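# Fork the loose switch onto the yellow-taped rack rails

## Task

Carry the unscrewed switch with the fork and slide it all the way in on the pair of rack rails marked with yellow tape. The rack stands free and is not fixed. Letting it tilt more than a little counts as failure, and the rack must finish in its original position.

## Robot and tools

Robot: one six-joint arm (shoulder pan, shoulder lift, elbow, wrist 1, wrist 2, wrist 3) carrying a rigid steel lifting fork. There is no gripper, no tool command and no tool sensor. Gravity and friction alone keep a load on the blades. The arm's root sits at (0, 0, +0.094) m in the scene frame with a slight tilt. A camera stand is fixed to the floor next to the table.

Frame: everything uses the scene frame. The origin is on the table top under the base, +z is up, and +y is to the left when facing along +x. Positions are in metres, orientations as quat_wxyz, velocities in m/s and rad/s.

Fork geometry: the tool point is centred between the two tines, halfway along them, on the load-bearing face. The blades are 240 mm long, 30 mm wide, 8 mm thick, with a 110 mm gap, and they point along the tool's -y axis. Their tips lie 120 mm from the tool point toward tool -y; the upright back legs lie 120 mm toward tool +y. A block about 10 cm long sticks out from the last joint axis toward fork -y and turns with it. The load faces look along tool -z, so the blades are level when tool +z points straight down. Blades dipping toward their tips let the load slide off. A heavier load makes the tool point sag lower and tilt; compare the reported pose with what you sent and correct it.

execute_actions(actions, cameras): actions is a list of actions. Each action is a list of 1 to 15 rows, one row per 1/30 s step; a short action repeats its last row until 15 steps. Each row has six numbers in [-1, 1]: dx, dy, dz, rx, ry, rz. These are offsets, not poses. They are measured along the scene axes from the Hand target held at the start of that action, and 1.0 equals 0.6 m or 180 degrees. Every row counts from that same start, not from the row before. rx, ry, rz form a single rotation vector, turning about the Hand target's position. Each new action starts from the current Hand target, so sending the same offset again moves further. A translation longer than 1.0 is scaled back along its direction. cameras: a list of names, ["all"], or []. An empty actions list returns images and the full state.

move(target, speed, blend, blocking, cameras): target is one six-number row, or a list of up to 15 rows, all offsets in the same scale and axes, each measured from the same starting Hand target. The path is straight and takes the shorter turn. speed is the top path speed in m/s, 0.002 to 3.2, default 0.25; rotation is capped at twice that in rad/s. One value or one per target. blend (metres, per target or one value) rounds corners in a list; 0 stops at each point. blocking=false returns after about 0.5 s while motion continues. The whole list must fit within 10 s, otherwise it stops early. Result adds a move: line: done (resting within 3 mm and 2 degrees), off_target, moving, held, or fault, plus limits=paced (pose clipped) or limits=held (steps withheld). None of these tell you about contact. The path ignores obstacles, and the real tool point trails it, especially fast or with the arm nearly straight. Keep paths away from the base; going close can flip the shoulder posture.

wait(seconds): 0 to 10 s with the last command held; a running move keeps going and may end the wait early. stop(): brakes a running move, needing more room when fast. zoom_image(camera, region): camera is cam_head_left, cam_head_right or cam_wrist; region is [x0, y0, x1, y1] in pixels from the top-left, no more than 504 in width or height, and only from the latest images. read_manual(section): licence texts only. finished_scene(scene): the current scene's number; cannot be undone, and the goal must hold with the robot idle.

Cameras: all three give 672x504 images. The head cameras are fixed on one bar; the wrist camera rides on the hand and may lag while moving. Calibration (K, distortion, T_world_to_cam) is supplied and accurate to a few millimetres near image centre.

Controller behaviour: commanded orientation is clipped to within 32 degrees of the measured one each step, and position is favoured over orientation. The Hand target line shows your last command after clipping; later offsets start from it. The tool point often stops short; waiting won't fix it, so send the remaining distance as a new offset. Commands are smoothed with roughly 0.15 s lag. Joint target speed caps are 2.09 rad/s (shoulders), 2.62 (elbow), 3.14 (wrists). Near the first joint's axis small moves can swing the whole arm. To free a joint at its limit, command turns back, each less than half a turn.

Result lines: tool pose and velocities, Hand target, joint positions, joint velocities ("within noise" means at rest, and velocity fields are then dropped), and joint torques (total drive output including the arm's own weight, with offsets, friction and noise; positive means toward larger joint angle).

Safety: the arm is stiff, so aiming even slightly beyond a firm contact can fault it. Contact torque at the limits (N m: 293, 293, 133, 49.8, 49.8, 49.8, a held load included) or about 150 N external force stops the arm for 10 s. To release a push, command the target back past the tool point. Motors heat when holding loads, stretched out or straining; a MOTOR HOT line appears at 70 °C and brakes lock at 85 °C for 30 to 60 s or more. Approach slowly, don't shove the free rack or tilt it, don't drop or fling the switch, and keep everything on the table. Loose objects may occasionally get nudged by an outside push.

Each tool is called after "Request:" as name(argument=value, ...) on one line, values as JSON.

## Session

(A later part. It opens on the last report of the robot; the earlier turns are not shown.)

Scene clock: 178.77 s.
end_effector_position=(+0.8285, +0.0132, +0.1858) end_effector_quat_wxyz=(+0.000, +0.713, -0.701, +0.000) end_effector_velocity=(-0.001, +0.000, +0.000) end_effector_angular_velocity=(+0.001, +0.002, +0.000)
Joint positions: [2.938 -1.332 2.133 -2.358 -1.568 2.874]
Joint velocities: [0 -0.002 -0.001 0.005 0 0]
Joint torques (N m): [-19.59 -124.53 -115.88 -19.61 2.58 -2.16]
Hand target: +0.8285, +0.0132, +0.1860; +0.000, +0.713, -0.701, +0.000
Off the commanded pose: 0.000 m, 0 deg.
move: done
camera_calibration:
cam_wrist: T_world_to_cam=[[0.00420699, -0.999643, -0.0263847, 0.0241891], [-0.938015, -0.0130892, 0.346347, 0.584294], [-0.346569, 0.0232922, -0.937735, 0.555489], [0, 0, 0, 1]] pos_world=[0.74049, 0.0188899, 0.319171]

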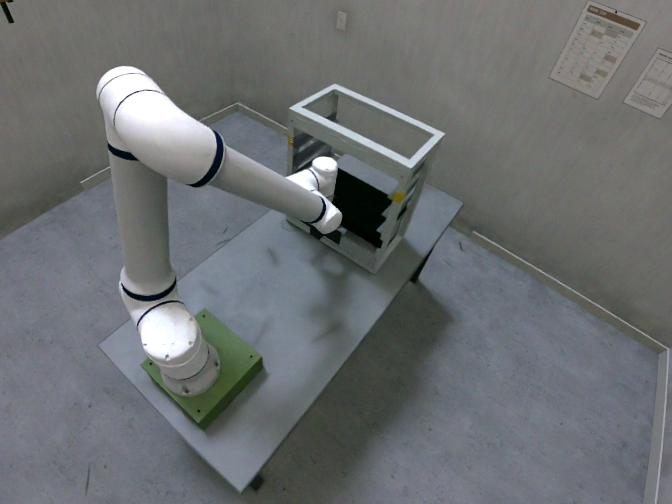

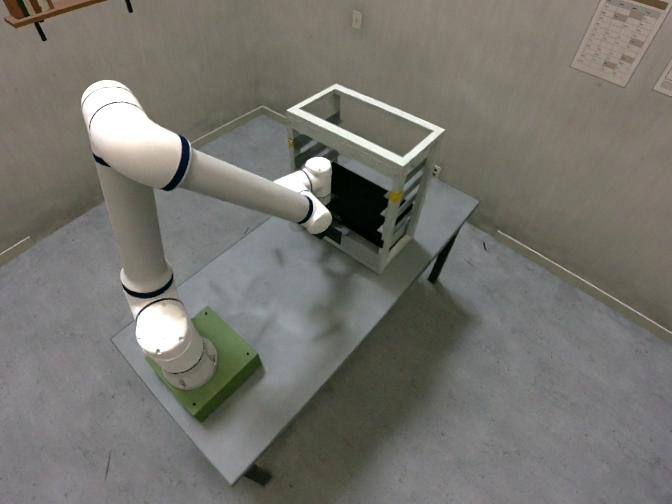

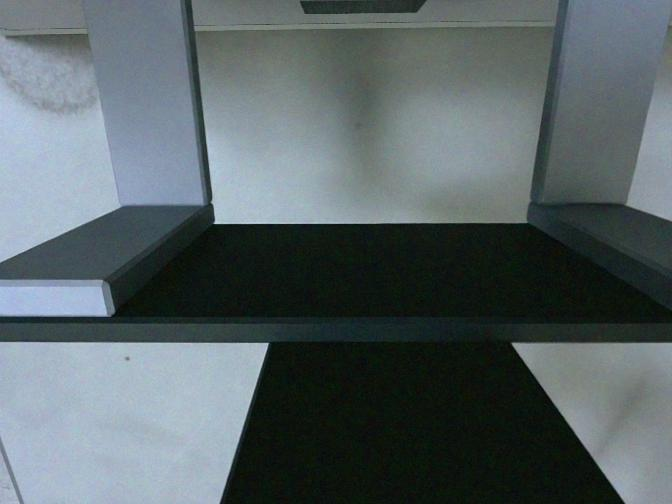

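Request:
move(target=[-0.4916, -0.00858, 0, 0, 0, 0], speed=0.1, cameras=["all"])

Request:
zoom_image(camera="cam_head_left", region=[250, 110, 430, 290])

Request:
zoom_image(camera="cam_head_right", region=[250, 110, 430, 290])

Scene clock: 187.97 s.
end_effector_position=(+0.5337, +0.0081, +0.1860) end_effector_quat_wxyz=(+0.000, +0.713, -0.701, +0.000)
Joint positions: [2.723 -1.872 2.638 -2.322 -1.571 2.659]
Joint torques (N m): [-22.01 -53.41 -93.29 -18.76 5.99 -2.26]
Hand target: +0.5336, +0.0081, +0.1860; +0.000, +0.713, -0.701, +0.000
Off the commanded pose: 0.000 m, 0 deg.
move: done
camera_calibration:
cam_wrist: T_world_to_cam=[[0.00424062, -0.999645, -0.0262906, 0.020189], [-0.938015, -0.0130881, 0.346349, 0.307664], [-0.34657, 0.0231922, -0.937737, 0.453538], [0, 0, 0, 1]] pos_world=[0.44569, 0.01369, 0.319271]

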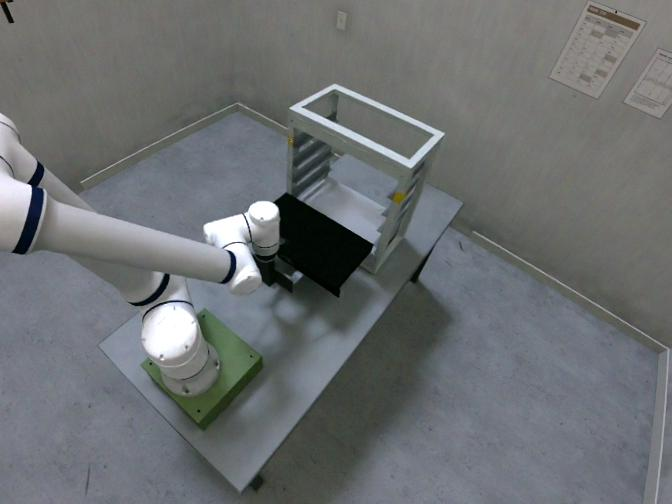

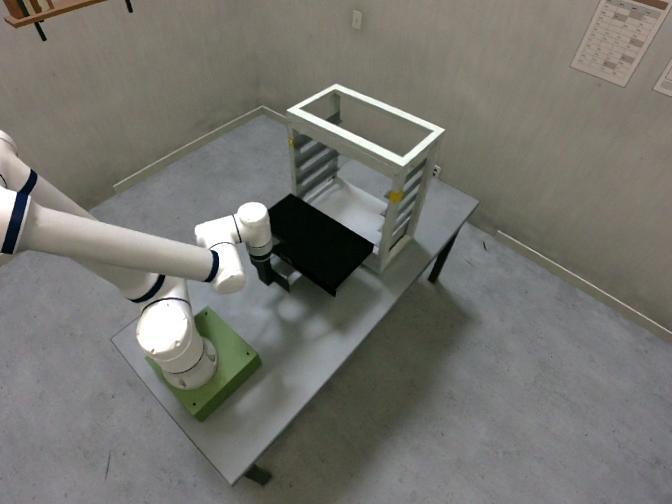

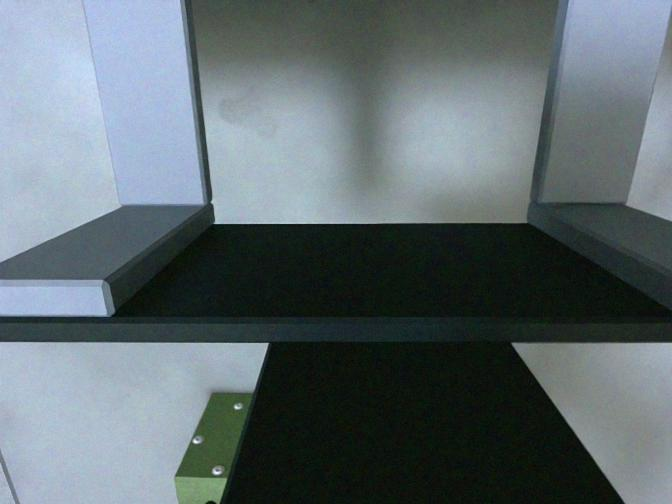

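Scaled by 2.800.

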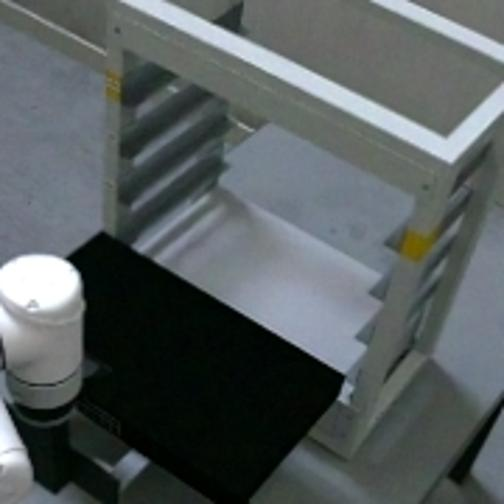

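Scaled by 2.800.

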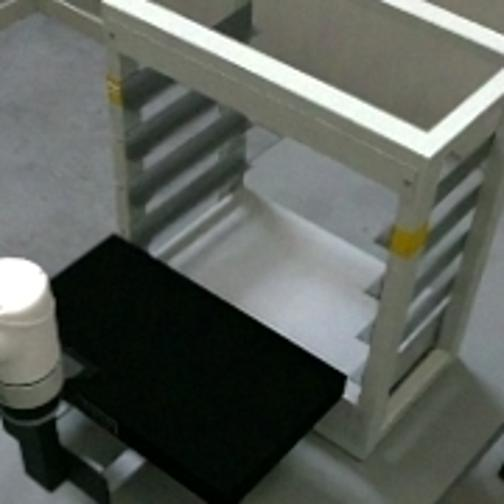

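Request:
move(target=[0, 0, 0.4445, 0, 0, 0], speed=0.12, cameras=["all"])

Request:
zoom_image(camera="cam_head_left", region=[250, 80, 430, 260])

Request:
zoom_image(camera="cam_head_right", region=[250, 80, 430, 260])

Scene clock: 193.50 s.
end_effector_position=(+0.5336, +0.0081, +0.4525) end_effector_quat_wxyz=(+0.000, +0.713, -0.701, +0.000)
Joint positions: [2.722 -2.148 2.249 -1.657 -1.571 2.659]
Joint torques (N m): [-20.68 -43.01 -146.24 -18.58 3.81 -2.28]
Hand target: +0.5336, +0.0081, +0.4527; +0.000, +0.713, -0.701, +0.000
Off the commanded pose: 0.000 m, 0 deg.
move: done
camera_calibration:
cam_wrist: T_world_to_cam=[[0.00420699, -0.999643, -0.0263847, 0.0272658], [-0.938015, -0.0130892, 0.346347, 0.215269], [-0.346569, 0.0232922, -0.937735, 0.703407], [0, 0, 0, 1]] pos_world=[0.44559, 0.0136899, 0.585771]

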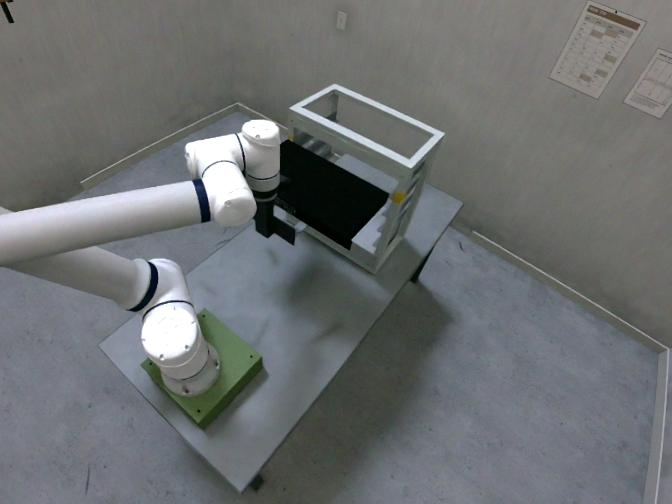

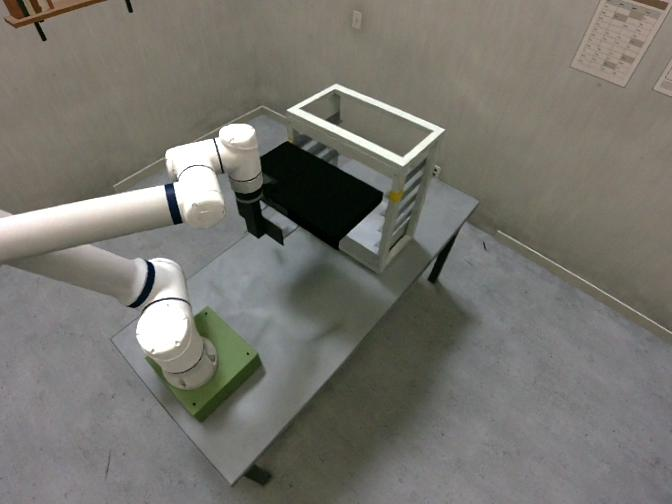

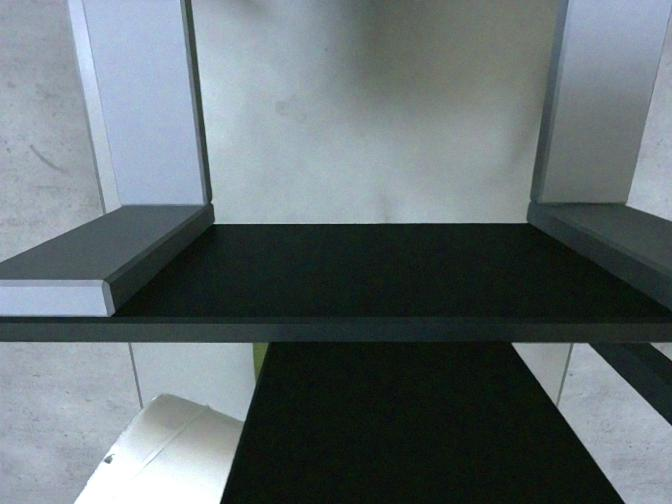

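Scaled by 2.800.

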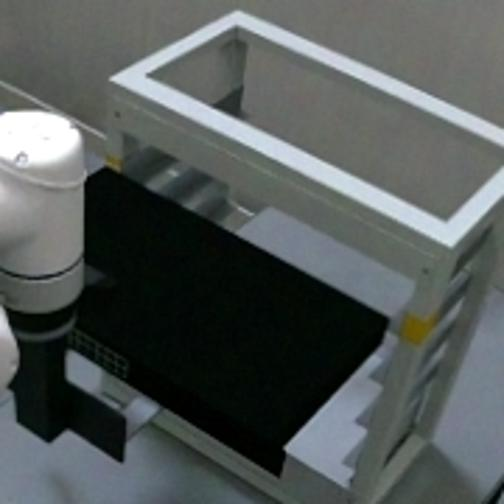

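Scaled by 2.800.

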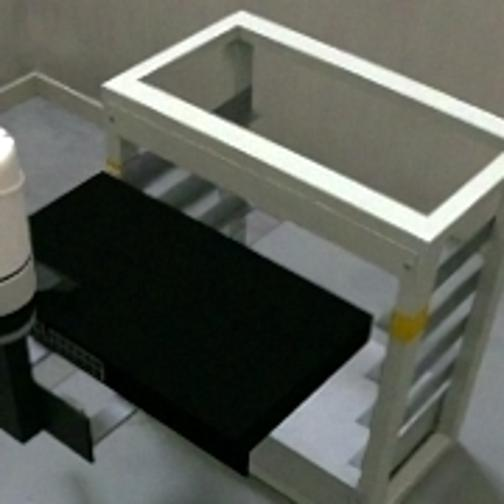

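Request:
move(target=[0.1666, 0.00291, 0, 0, 0, 0], speed=0.08, cameras=["all"])

Request:
zoom_image(camera="cam_head_left", region=[260, 80, 440, 260])

Request:
zoom_image(camera="cam_head_right", region=[260, 80, 440, 260])

Scene clock: 204.60 s.
end_effector_position=(+0.6333, +0.0098, +0.4527) end_effector_quat_wxyz=(+0.000, +0.713, -0.701, +0.000)
Joint positions: [2.825 -1.931 2.14 -1.766 -1.569 2.762]
Joint torques (N m): [8.77 -38.91 -144.77 -23.77 1.94 3.43]
Hand target: +0.6335, +0.0098, +0.4527; +0.000, +0.713, -0.701, +0.000
Off the commanded pose: 0.000 m, 0 deg.
move: done
camera_calibration:
cam_wrist: T_world_to_cam=[[0.00420699, -0.999643, -0.0263847, 0.028651], [-0.938015, -0.0130892, 0.346347, 0.308744], [-0.346569, 0.0232922, -0.937735, 0.738105], [0, 0, 0, 1]] pos_world=[0.54529, 0.0154899, 0.585971]

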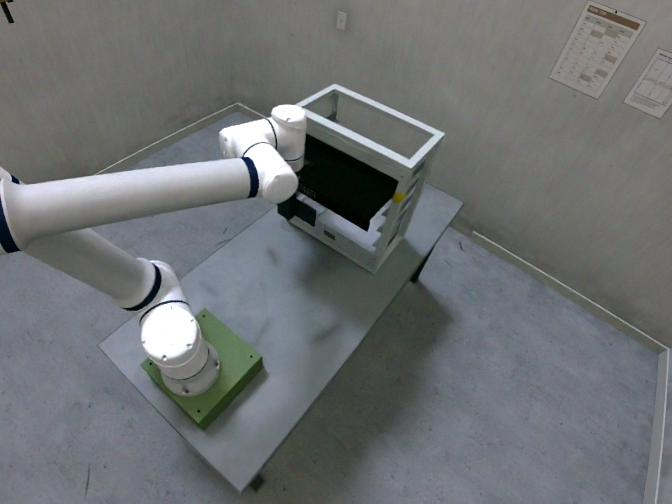

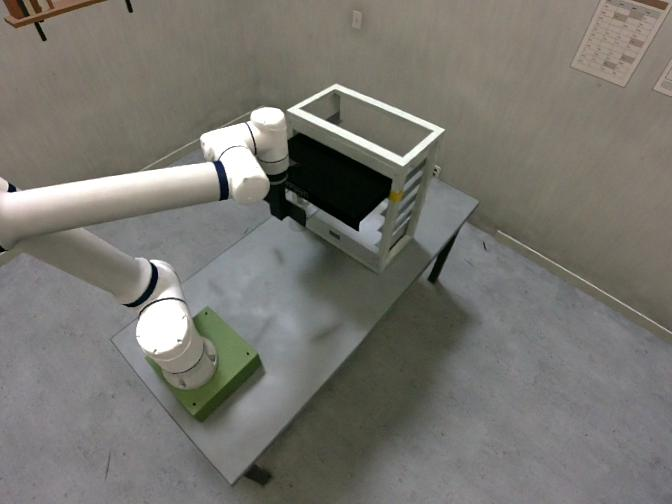

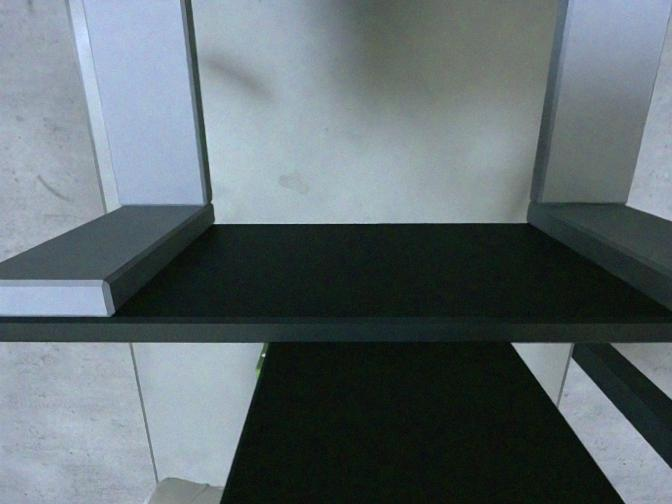

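Scaled by 2.800.

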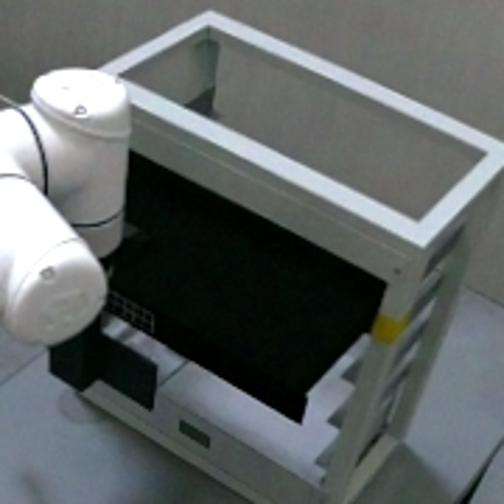

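Scaled by 2.800.

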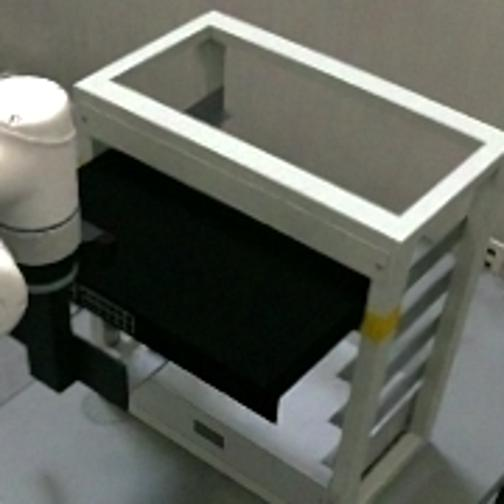

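Request:
move(target=[[0.27, 0.00471, 0, 0, 0, 0], [0.31745, 0.00554, 0, 0, 0, 0]], speed=[0.08, 0.03], blend=[0.005, 0], cameras=["all"])

Request:
zoom_image(camera="cam_head_left", region=[260, 80, 440, 260])

Request:
zoom_image(camera="cam_head_right", region=[260, 80, 440, 260])

Scene clock: 211.37 s.
end_effector_position=(+0.8238, +0.0131, +0.4527) end_effector_quat_wxyz=(+0.000, +0.713, -0.701, +0.000)
Joint positions: [2.934 -1.581 1.866 -1.842 -1.568 2.871]
Joint torques (N m): [8.75 -84.6 -144.8 -23.82 3.3 3.58]
Hand target: +0.8240, +0.0131, +0.4527; +0.000, +0.713, -0.701, +0.000
Off the commanded pose: 0.000 m, 0 deg.
move: done
camera_calibration:
cam_wrist: T_world_to_cam=[[0.00420699, -0.999643, -0.0263847, 0.0311484], [-0.938015, -0.0130892, 0.346347, 0.487479], [-0.346569, 0.0232922, -0.937735, 0.80405], [0, 0, 0, 1]] pos_world=[0.73579, 0.0187899, 0.585971]

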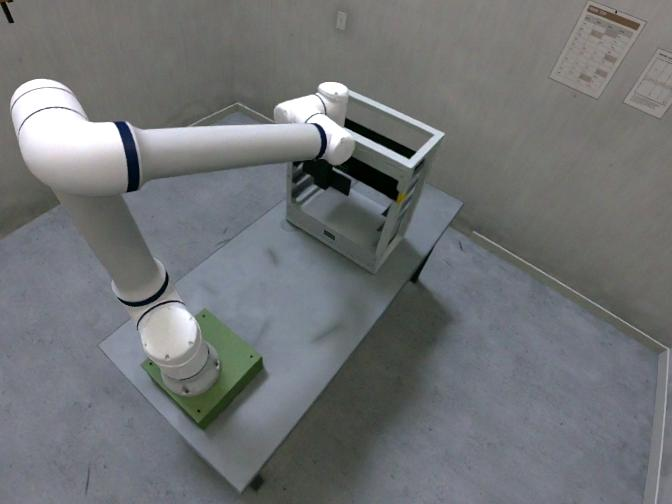

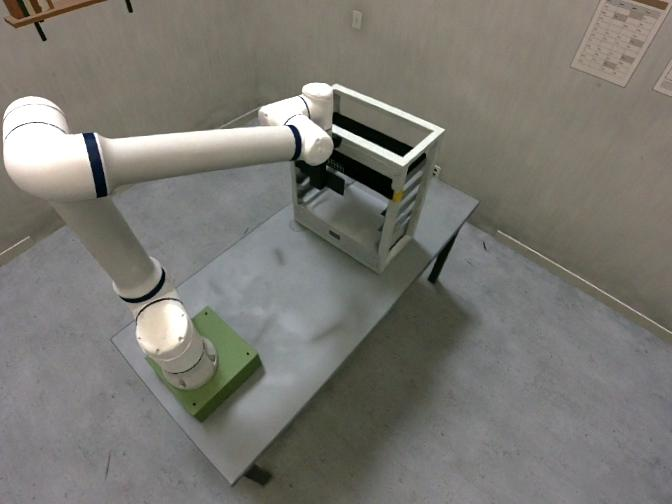

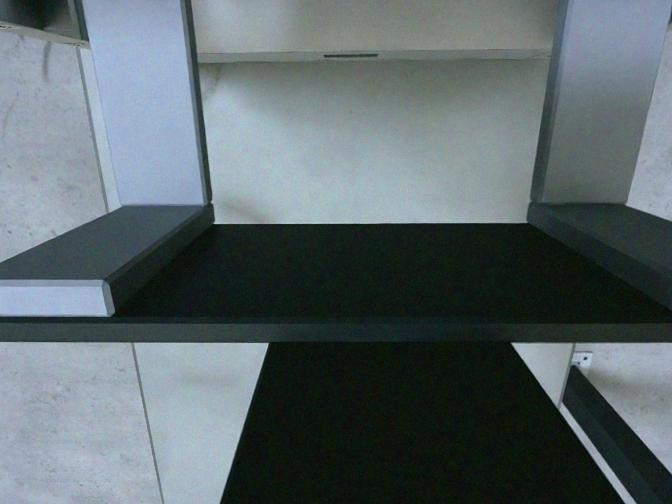

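Scaled by 2.800.

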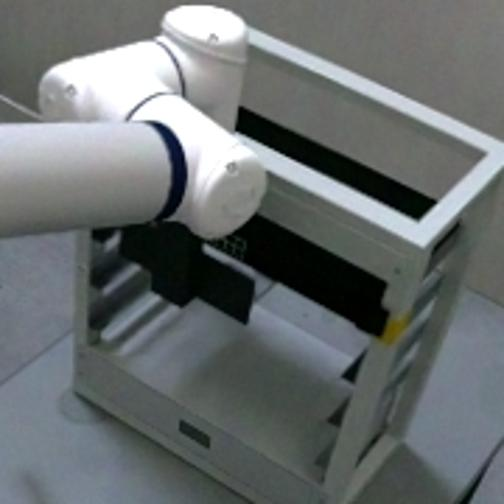

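Scaled by 2.800.

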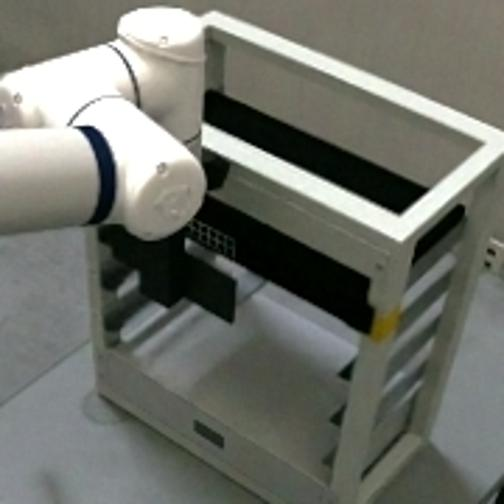

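Request:
move(target=[0, 0, -0.0155, 0, 0, 0], speed=0.03)

Request:
move(target=[0, 0, -0.0033, 0, 0, 0], speed=0.015)

Request:
move(target=[0, 0, -0.0033, 0, 0, 0], speed=0.015)

Request:
move(target=[0, 0, -0.0033, 0, 0, 0], speed=0.015)

Request:
move(target=[0, 0, -0.0033, 0, 0, 0], speed=0.015)

Scene clock: 216.30 s.
end_effector_position=(+0.8240, +0.0131, +0.4436) end_effector_quat_wxyz=(+0.000, +0.713, -0.701, +0.000)
Joint positions: [2.934 -1.576 1.878 -1.859 -1.568 2.871]
Joint torques (N m): [8.37 -84.11 -118.94 -24.64 1.84 3.53]
Hand target: +0.8240, +0.0131, +0.4434; +0.000, +0.713, -0.701, +0.000
Off the commanded pose: 0.000 m, 0 deg.
move: done

Scene clock: 217.00 s.
end_effector_position=(+0.8240, +0.0131, +0.4416) end_effector_quat_wxyz=(+0.000, +0.713, -0.701, +0.000)
Joint positions: [2.934 -1.575 1.881 -1.862 -1.568 2.871]
Joint torques (N m): [7.5 -64.52 -91.31 -14.03 -0.51 2.83]
Hand target: +0.8240, +0.0131, +0.4414; +0.000, +0.713, -0.701, +0.000
Off the commanded pose: 0.000 m, 0 deg.
move: done

Scene clock: 217.70 s.
end_effector_position=(+0.8240, +0.0131, +0.4396) end_effector_quat_wxyz=(+0.000, +0.713, -0.701, +0.000)
Joint positions: [2.934 -1.574 1.883 -1.866 -1.568 2.871]
Joint torques (N m): [9.36 -50.42 -74.7 -10.37 -1.23 2.35]
Hand target: +0.8240, +0.0131, +0.4394; +0.000, +0.713, -0.701, +0.000
Off the commanded pose: 0.000 m, 0 deg.
move: done

Scene clock: 218.40 s.
end_effector_position=(+0.8240, +0.0131, +0.4376) end_effector_quat_wxyz=(+0.000, +0.713, -0.701, +0.000)
Joint positions: [2.934 -1.573 1.886 -1.87 -1.568 2.871]
Joint torques (N m): [9.37 -49.8 -74.08 -10.35 -1.3 2.74]
Hand target: +0.8240, +0.0131, +0.4375; +0.000, +0.713, -0.701, +0.000
Off the commanded pose: 0.000 m, 0 deg.
move: done

Scene clock: 219.10 s.
end_effector_position=(+0.8240, +0.0131, +0.4356) end_effector_quat_wxyz=(+0.000, +0.713, -0.701, +0.000)
Joint positions: [2.934 -1.572 1.889 -1.873 -1.568 2.871]
Joint torques (N m): [8.75 -48.9 -73.8 -10.27 -1.38 3.43]
Hand target: +0.8240, +0.0131, +0.4355; +0.000, +0.713, -0.701, +0.000
Off the commanded pose: 0.000 m, 0 deg.
move: done

Request:
move(target=[[0, 0, -0.015, 0, 0, 0], [-0.36245, -0.00633, -0.015, 0, 0, 0], [-0.36245, -0.00633, 0.0442, 0, 0, 0]], speed=[0.05, 0.15, 0.12], blend=[0, 0.01, 0], cameras=["all"])

Request:
zoom_image(camera="cam_head_left", region=[260, 80, 440, 260])

Request:
zoom_image(camera="cam_head_right", region=[260, 80, 440, 260])

Scene clock: 225.97 s.
end_effector_position=(+0.6066, +0.0093, +0.4618) end_effector_quat_wxyz=(+0.000, +0.713, -0.701, +0.000)
Joint positions: [2.802 -1.989 2.158 -1.725 -1.57 2.739]
Joint torques (N m): [-21.18 -35.12 -101.27 -5.22 1.99 -2.17]
Hand target: +0.6065, +0.0093, +0.4620; +0.000, +0.713, -0.701, +0.000
Off the commanded pose: 0.000 m, 0 deg.
move: done
camera_calibration:
cam_wrist: T_world_to_cam=[[0.00424062, -0.999645, -0.0262906, 0.028433], [-0.938015, -0.0130881, 0.346349, 0.280505], [-0.34657, 0.0231922, -0.937737, 0.737494], [0, 0, 0, 1]] pos_world=[0.51859, 0.01499, 0.595171]

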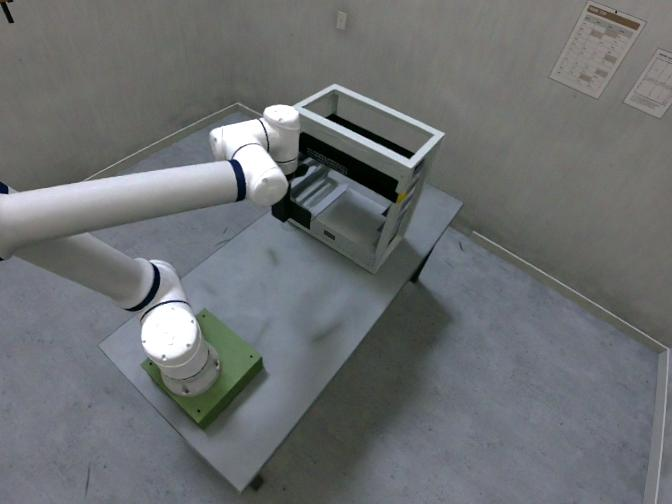

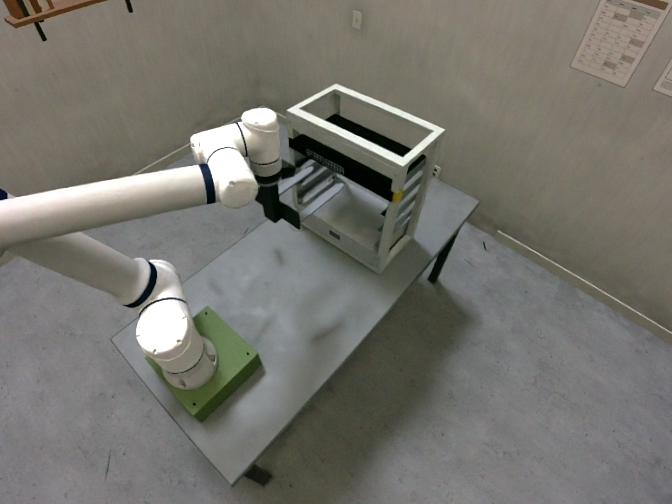

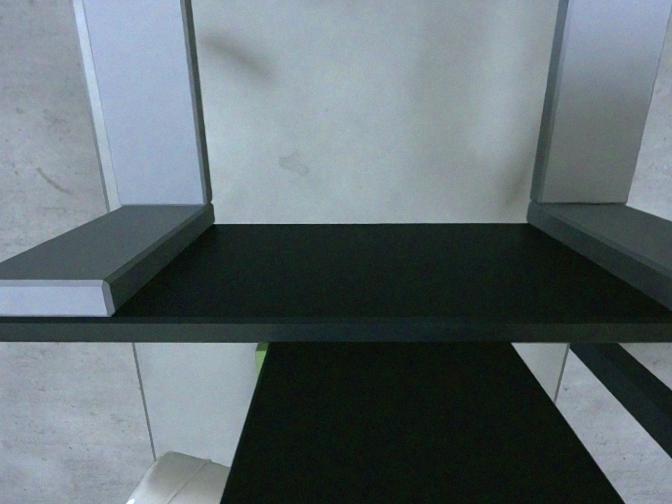

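Scaled by 2.800.

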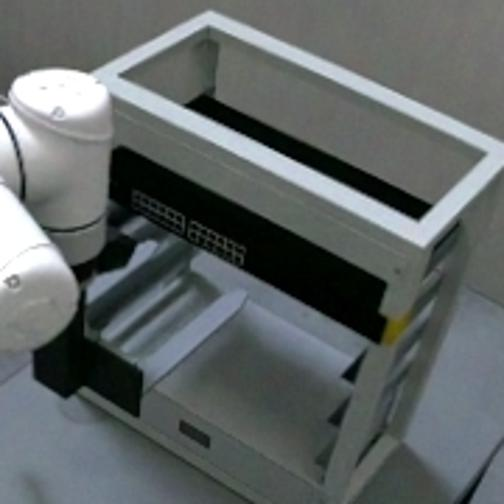

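Scaled by 2.800.

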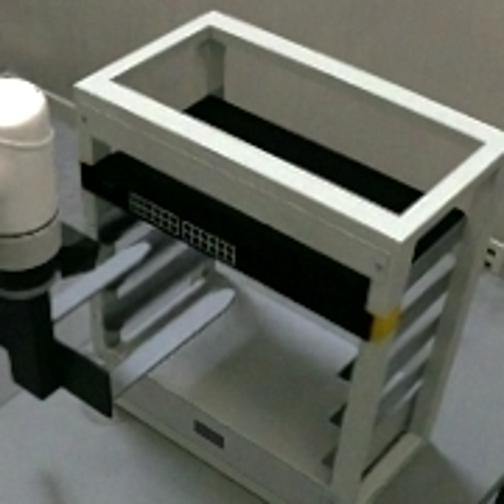

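Request:
move(target=[[0.06664, 0.00116, 0, 0, 0, 0], [0.0833, 0.00145, 0, 0, 0, 0]], speed=[0.1, 0.03], cameras=["cam_head_left", "cam_wrist"])

Scene clock: 242.93 s.
end_effector_position=(+0.6563, +0.0102, +0.4620) end_effector_quat_wxyz=(+0.000, +0.713, -0.701, +0.000)
Joint positions: [2.843 -1.889 2.097 -1.765 -1.569 2.779]
Joint torques (N m): [8.18 -17.66 -100.59 -10.2 1.99 3.66]
Hand target: +0.6565, +0.0102, +0.4620; +0.000, +0.713, -0.701, +0.000
Off the commanded pose: 0.000 m, 0 deg.
move: done
camera_calibration:
cam_wrist: T_world_to_cam=[[0.00424062, -0.999645, -0.0262906, 0.0291245], [-0.938015, -0.0130881, 0.346349, 0.327101], [-0.34657, 0.0231922, -0.937737, 0.754792], [0, 0, 0, 1]] pos_world=[0.56829, 0.01589, 0.595271]
Images, in order (width x height): cam_head_left 672x504, cam_wrist 672x504.

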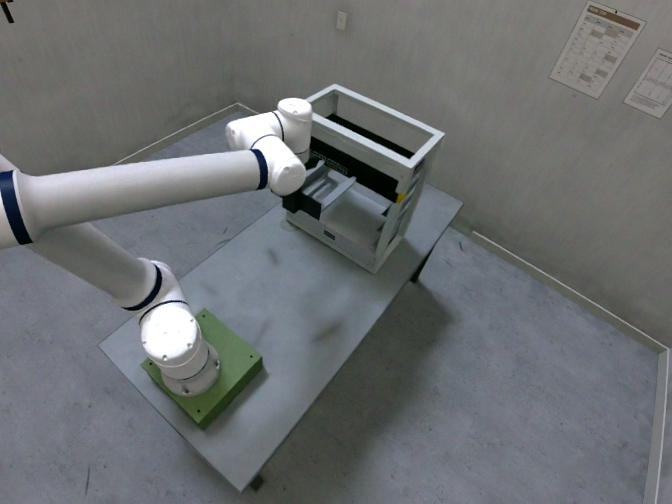

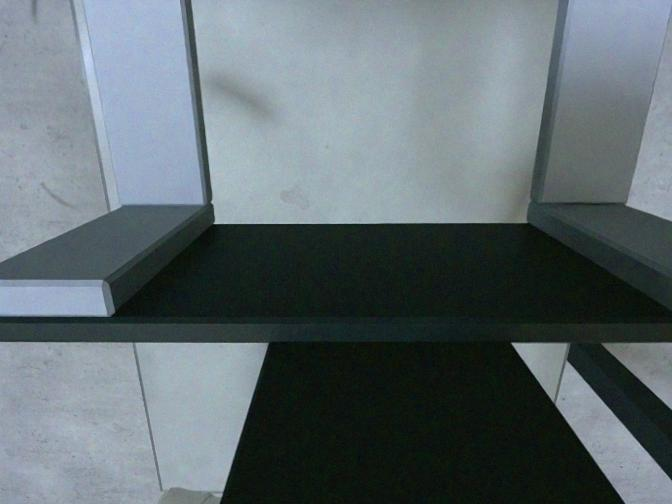

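Request:
move(target=[0.001666, 0.00003, 0, 0, 0, 0], speed=0.01)

Request:
move(target=[0.001666, 0.00003, 0, 0, 0, 0], speed=0.01)

Request:
move(target=[0.001666, 0.00003, 0, 0, 0, 0], speed=0.01)

Request:
move(target=[0.001666, 0.00003, 0, 0, 0, 0], speed=0.01)

Scene clock: 247.23 s.
end_effector_position=(+0.6575, +0.0102, +0.4620) end_effector_quat_wxyz=(+0.000, +0.713, -0.701, +0.000)
Joint positions: [2.844 -1.886 2.096 -1.766 -1.569 2.78]
Joint torques (N m): [9.31 -15.81 -100.89 -10.39 1.94 3.33]
Hand target: +0.6575, +0.0102, +0.4620; +0.000, +0.713, -0.701, +0.000
Off the commanded pose: 0.000 m, 0 deg.
move: done

Scene clock: 247.93 s.
end_effector_position=(+0.6584, +0.0103, +0.4620) end_effector_quat_wxyz=(+0.000, +0.713, -0.701, +0.000)
Joint positions: [2.845 -1.885 2.095 -1.767 -1.569 2.781]
Joint torques (N m): [9.29 -14.95 -103.94 -10.64 1.88 3.96]
Hand target: +0.6585, +0.0103, +0.4620; +0.000, +0.713, -0.701, +0.000
Off the commanded pose: 0.000 m, 0 deg.
move: done

Scene clock: 248.63 s.
end_effector_position=(+0.6595, +0.0103, +0.4620) end_effector_quat_wxyz=(+0.000, +0.713, -0.701, +0.000)
Joint positions: [2.845 -1.883 2.093 -1.767 -1.569 2.782]
Joint torques (N m): [5.28 -11.36 -108.21 -15.45 2.27 6]
Hand target: +0.6595, +0.0103, +0.4620; +0.000, +0.713, -0.701, +0.000
Off the commanded pose: 0.000 m, 0 deg.
move: done

Scene clock: 249.33 s.
end_effector_position=(+0.6605, +0.0103, +0.4620) end_effector_quat_wxyz=(+0.000, +0.713, -0.701, +0.000)
Joint positions: [2.846 -1.881 2.092 -1.768 -1.569 2.782]
Joint torques (N m): [4.75 -11.8 -109.46 -15.91 2.08 6.3]
Hand target: +0.6605, +0.0103, +0.4620; +0.000, +0.713, -0.701, +0.000
Off the commanded pose: 0.000 m, 0 deg.
move: done

Request:
move(target=[0.001666, 0.00003, 0, 0, 0, 0], speed=0.01)

Request:
move(target=[0.001666, 0.00003, 0, 0, 0, 0], speed=0.01)

Request:
move(target=[0.001666, 0.00003, 0, 0, 0, 0], speed=0.01)

Scene clock: 252.93 s.
end_effector_position=(+0.6615, +0.0103, +0.4620) end_effector_quat_wxyz=(+0.000, +0.713, -0.701, +0.000)
Joint positions: [2.847 -1.879 2.091 -1.769 -1.569 2.783]
Joint torques (N m): [7.71 -11.61 -109.56 -16.11 2.18 4.19]
Hand target: +0.6615, +0.0103, +0.4620; +0.000, +0.713, -0.701, +0.000
Off the commanded pose: 0.000 m, 0 deg.
move: done

Scene clock: 253.63 s.
end_effector_position=(+0.6625, +0.0103, +0.4620) end_effector_quat_wxyz=(+0.000, +0.713, -0.701, +0.000)
Joint positions: [2.847 -1.877 2.09 -1.77 -1.569 2.784]
Joint torques (N m): [9.59 -12.09 -109.6 -15.96 2.39 3.44]
Hand target: +0.6625, +0.0103, +0.4620; +0.000, +0.713, -0.701, +0.000
Off the commanded pose: 0.000 m, 0 deg.
move: done

Scene clock: 254.33 s.
end_effector_position=(+0.6635, +0.0103, +0.4620) end_effector_quat_wxyz=(+0.000, +0.713, -0.701, +0.000)
Joint positions: [2.848 -1.875 2.088 -1.77 -1.569 2.784]
Joint torques (N m): [9.29 -11.91 -109.68 -15.99 2.6 3.42]
Hand target: +0.6635, +0.0103, +0.4620; +0.000, +0.713, -0.701, +0.000
Off the commanded pose: 0.000 m, 0 deg.
move: done

Request:
move(target=[0.001666, 0.00003, 0, 0, 0, 0], speed=0.01)

Request:
move(target=[0.001666, 0.00003, 0, 0, 0, 0], speed=0.01, cameras=["cam_head_left", "cam_head_right", "cam_wrist"])

Scene clock: 258.07 s.
end_effector_position=(+0.6645, +0.0104, +0.4620) end_effector_quat_wxyz=(+0.000, +0.713, -0.701, +0.000)
Joint positions: [2.849 -1.873 2.087 -1.771 -1.569 2.785]
Joint torques (N m): [9.17 -13.14 -109.11 -15.86 2.63 3.29]
Hand target: +0.6645, +0.0104, +0.4620; +0.000, +0.713, -0.701, +0.000
Off the commanded pose: 0.000 m, 0 deg.
move: done

Scene clock: 258.77 s.
end_effector_position=(+0.6654, +0.0104, +0.4620) end_effector_quat_wxyz=(+0.000, +0.713, -0.701, +0.000)
Joint positions: [2.85 -1.871 2.086 -1.771 -1.569 2.786]
Joint torques (N m): [9.6 -1.89 -111.61 -20.18 3.17 5.68]
Hand target: +0.6655, +0.0104, +0.4620; +0.000, +0.713, -0.701, +0.000
Off the commanded pose: 0.000 m, 0 deg.
move: done
camera_calibration:
cam_wrist: T_world_to_cam=[[0.00424062, -0.999645, -0.0262906, 0.0291855], [-0.938015, -0.0130881, 0.346349, 0.335732], [-0.34657, 0.0231922, -0.937737, 0.757978], [0, 0, 0, 1]] pos_world=[0.57749, 0.01599, 0.595271]

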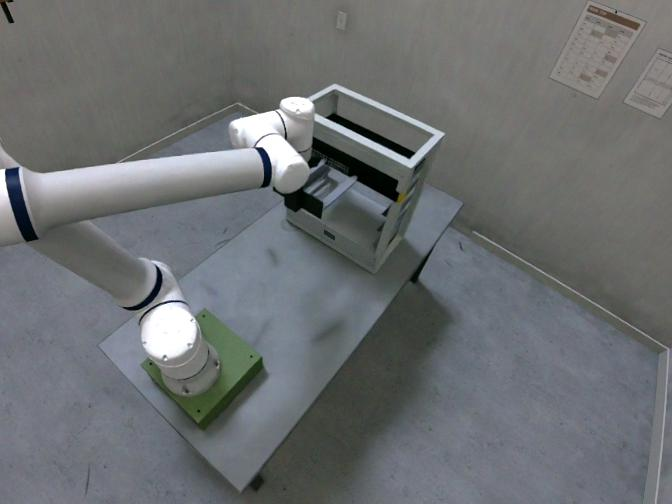

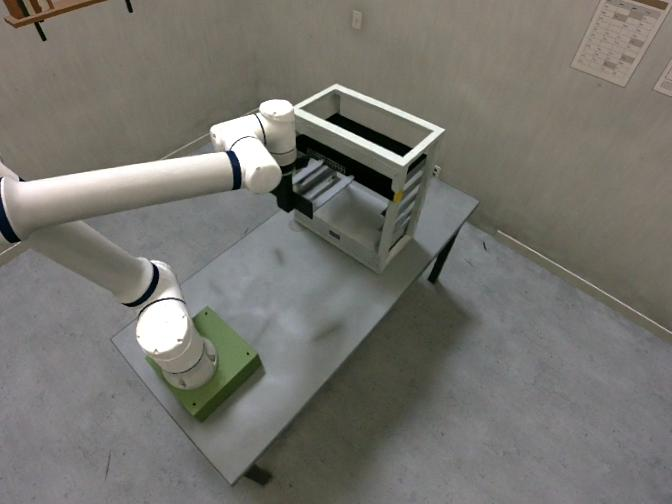

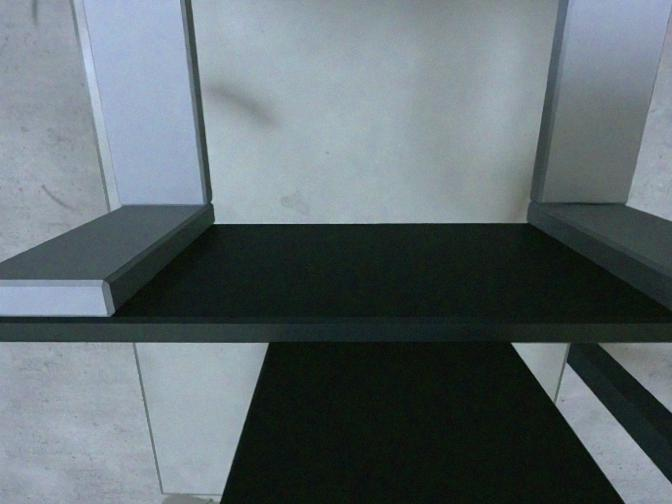

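Request:
move(target=[0.000833, 0.000015, 0, 0, 0, 0], speed=0.005)

Scene clock: 261.80 s.
end_effector_position=(+0.6660, +0.0104, +0.4620) end_effector_quat_wxyz=(+0.000, +0.713, -0.701, +0.000)
Joint positions: [2.85 -1.87 2.085 -1.772 -1.569 2.786]
Joint torques (N m): [7.44 -1.92 -118.24 -21.97 4.86 7.22]
Hand target: +0.6660, +0.0104, +0.4620; +0.000, +0.713, -0.701, +0.000
Off the commanded pose: 0.000 m, 0 deg.
move: done

Request:
move(target=[0.000833, 0.000015, 0, 0, 0, 0], speed=0.005)

Scene clock: 264.70 s.
end_effector_position=(+0.6664, +0.0104, +0.4619) end_effector_quat_wxyz=(+0.000, +0.713, -0.701, +0.000)
Joint positions: [2.85 -1.869 2.085 -1.772 -1.569 2.787]
Joint torques (N m): [6.77 9.67 -122.97 -27.33 5.44 8.94]
Hand target: +0.6665, +0.0104, +0.4620; +0.000, +0.713, -0.701, +0.000
Off the commanded pose: 0.000 m, 0 deg.
move: done

Request:
move(target=[[-0.03333, -0.00058, 0, 0, 0, 0], [-0.16667, -0.0029, 0, 0, 0, 0]], speed=[0.04, 0.12], blend=[0.01, 0], cameras=["cam_head_left", "cam_head_right", "cam_wrist"])

Request:
zoom_image(camera="cam_head_right", region=[270, 70, 480, 290])

Request:
zoom_image(camera="cam_head_left", region=[270, 70, 480, 290])

Scene clock: 270.27 s.
end_effector_position=(+0.5667, +0.0087, +0.4620) end_effector_quat_wxyz=(+0.000, +0.713, -0.701, +0.000)
Joint positions: [2.762 -2.075 2.2 -1.682 -1.57 2.699]
Joint torques (N m): [-21.78 -26.61 -76.93 -5.6 2.21 -2.2]
Hand target: +0.5665, +0.0087, +0.4620; +0.000, +0.713, -0.701, +0.000
Off the commanded pose: 0.000 m, 0 deg.
move: done
camera_calibration:
cam_wrist: T_world_to_cam=[[0.00424062, -0.999645, -0.0262906, 0.027905], [-0.938015, -0.0130881, 0.346349, 0.243034], [-0.34657, 0.0231922, -0.937737, 0.723776], [0, 0, 0, 1]] pos_world=[0.47869, 0.01429, 0.595271]

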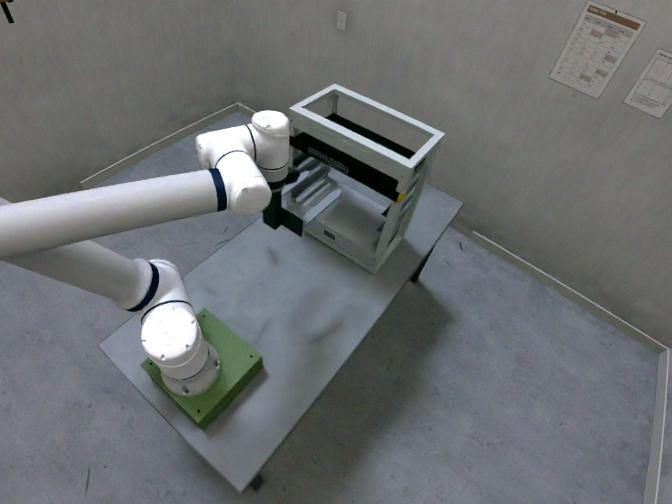

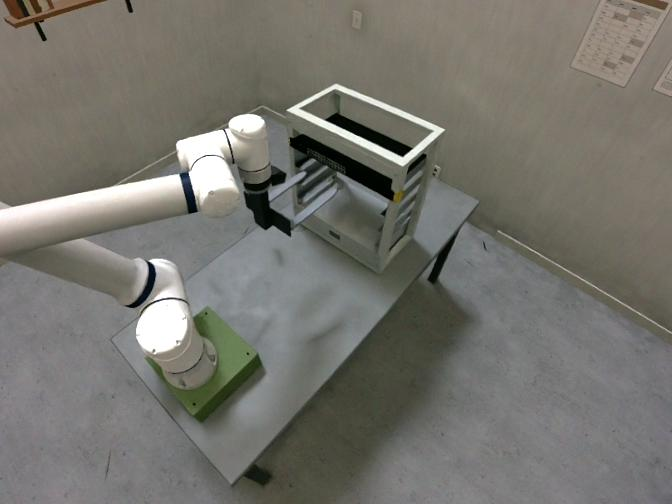

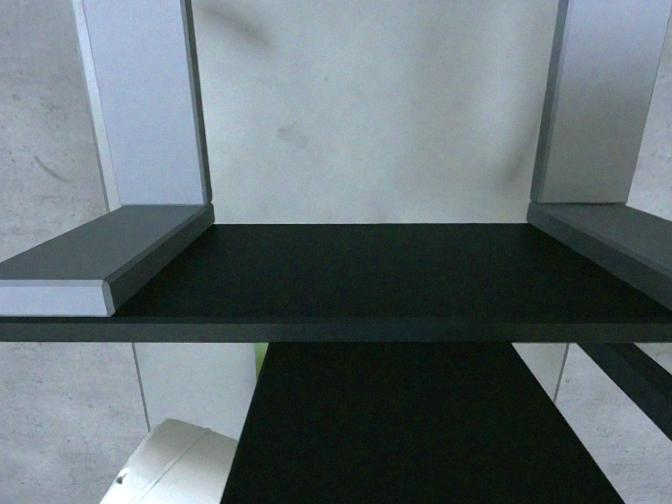

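Scaled by 2.291.

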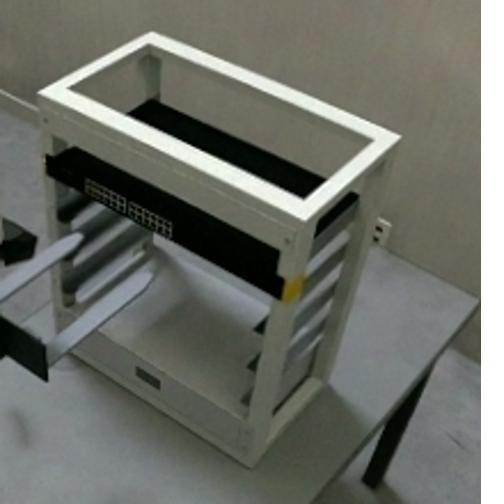

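Scaled by 2.291.

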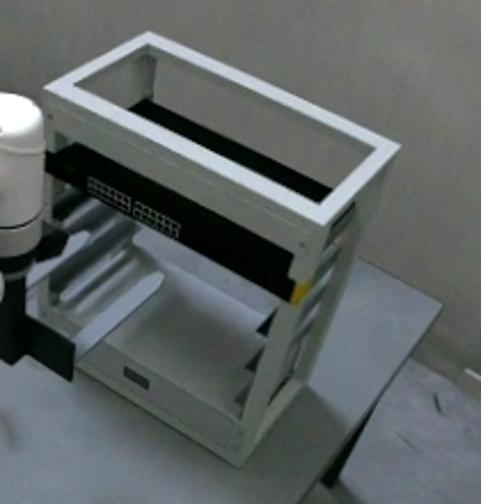

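Request:
finished_scene(scene=2)

The scene is finished: the task was done.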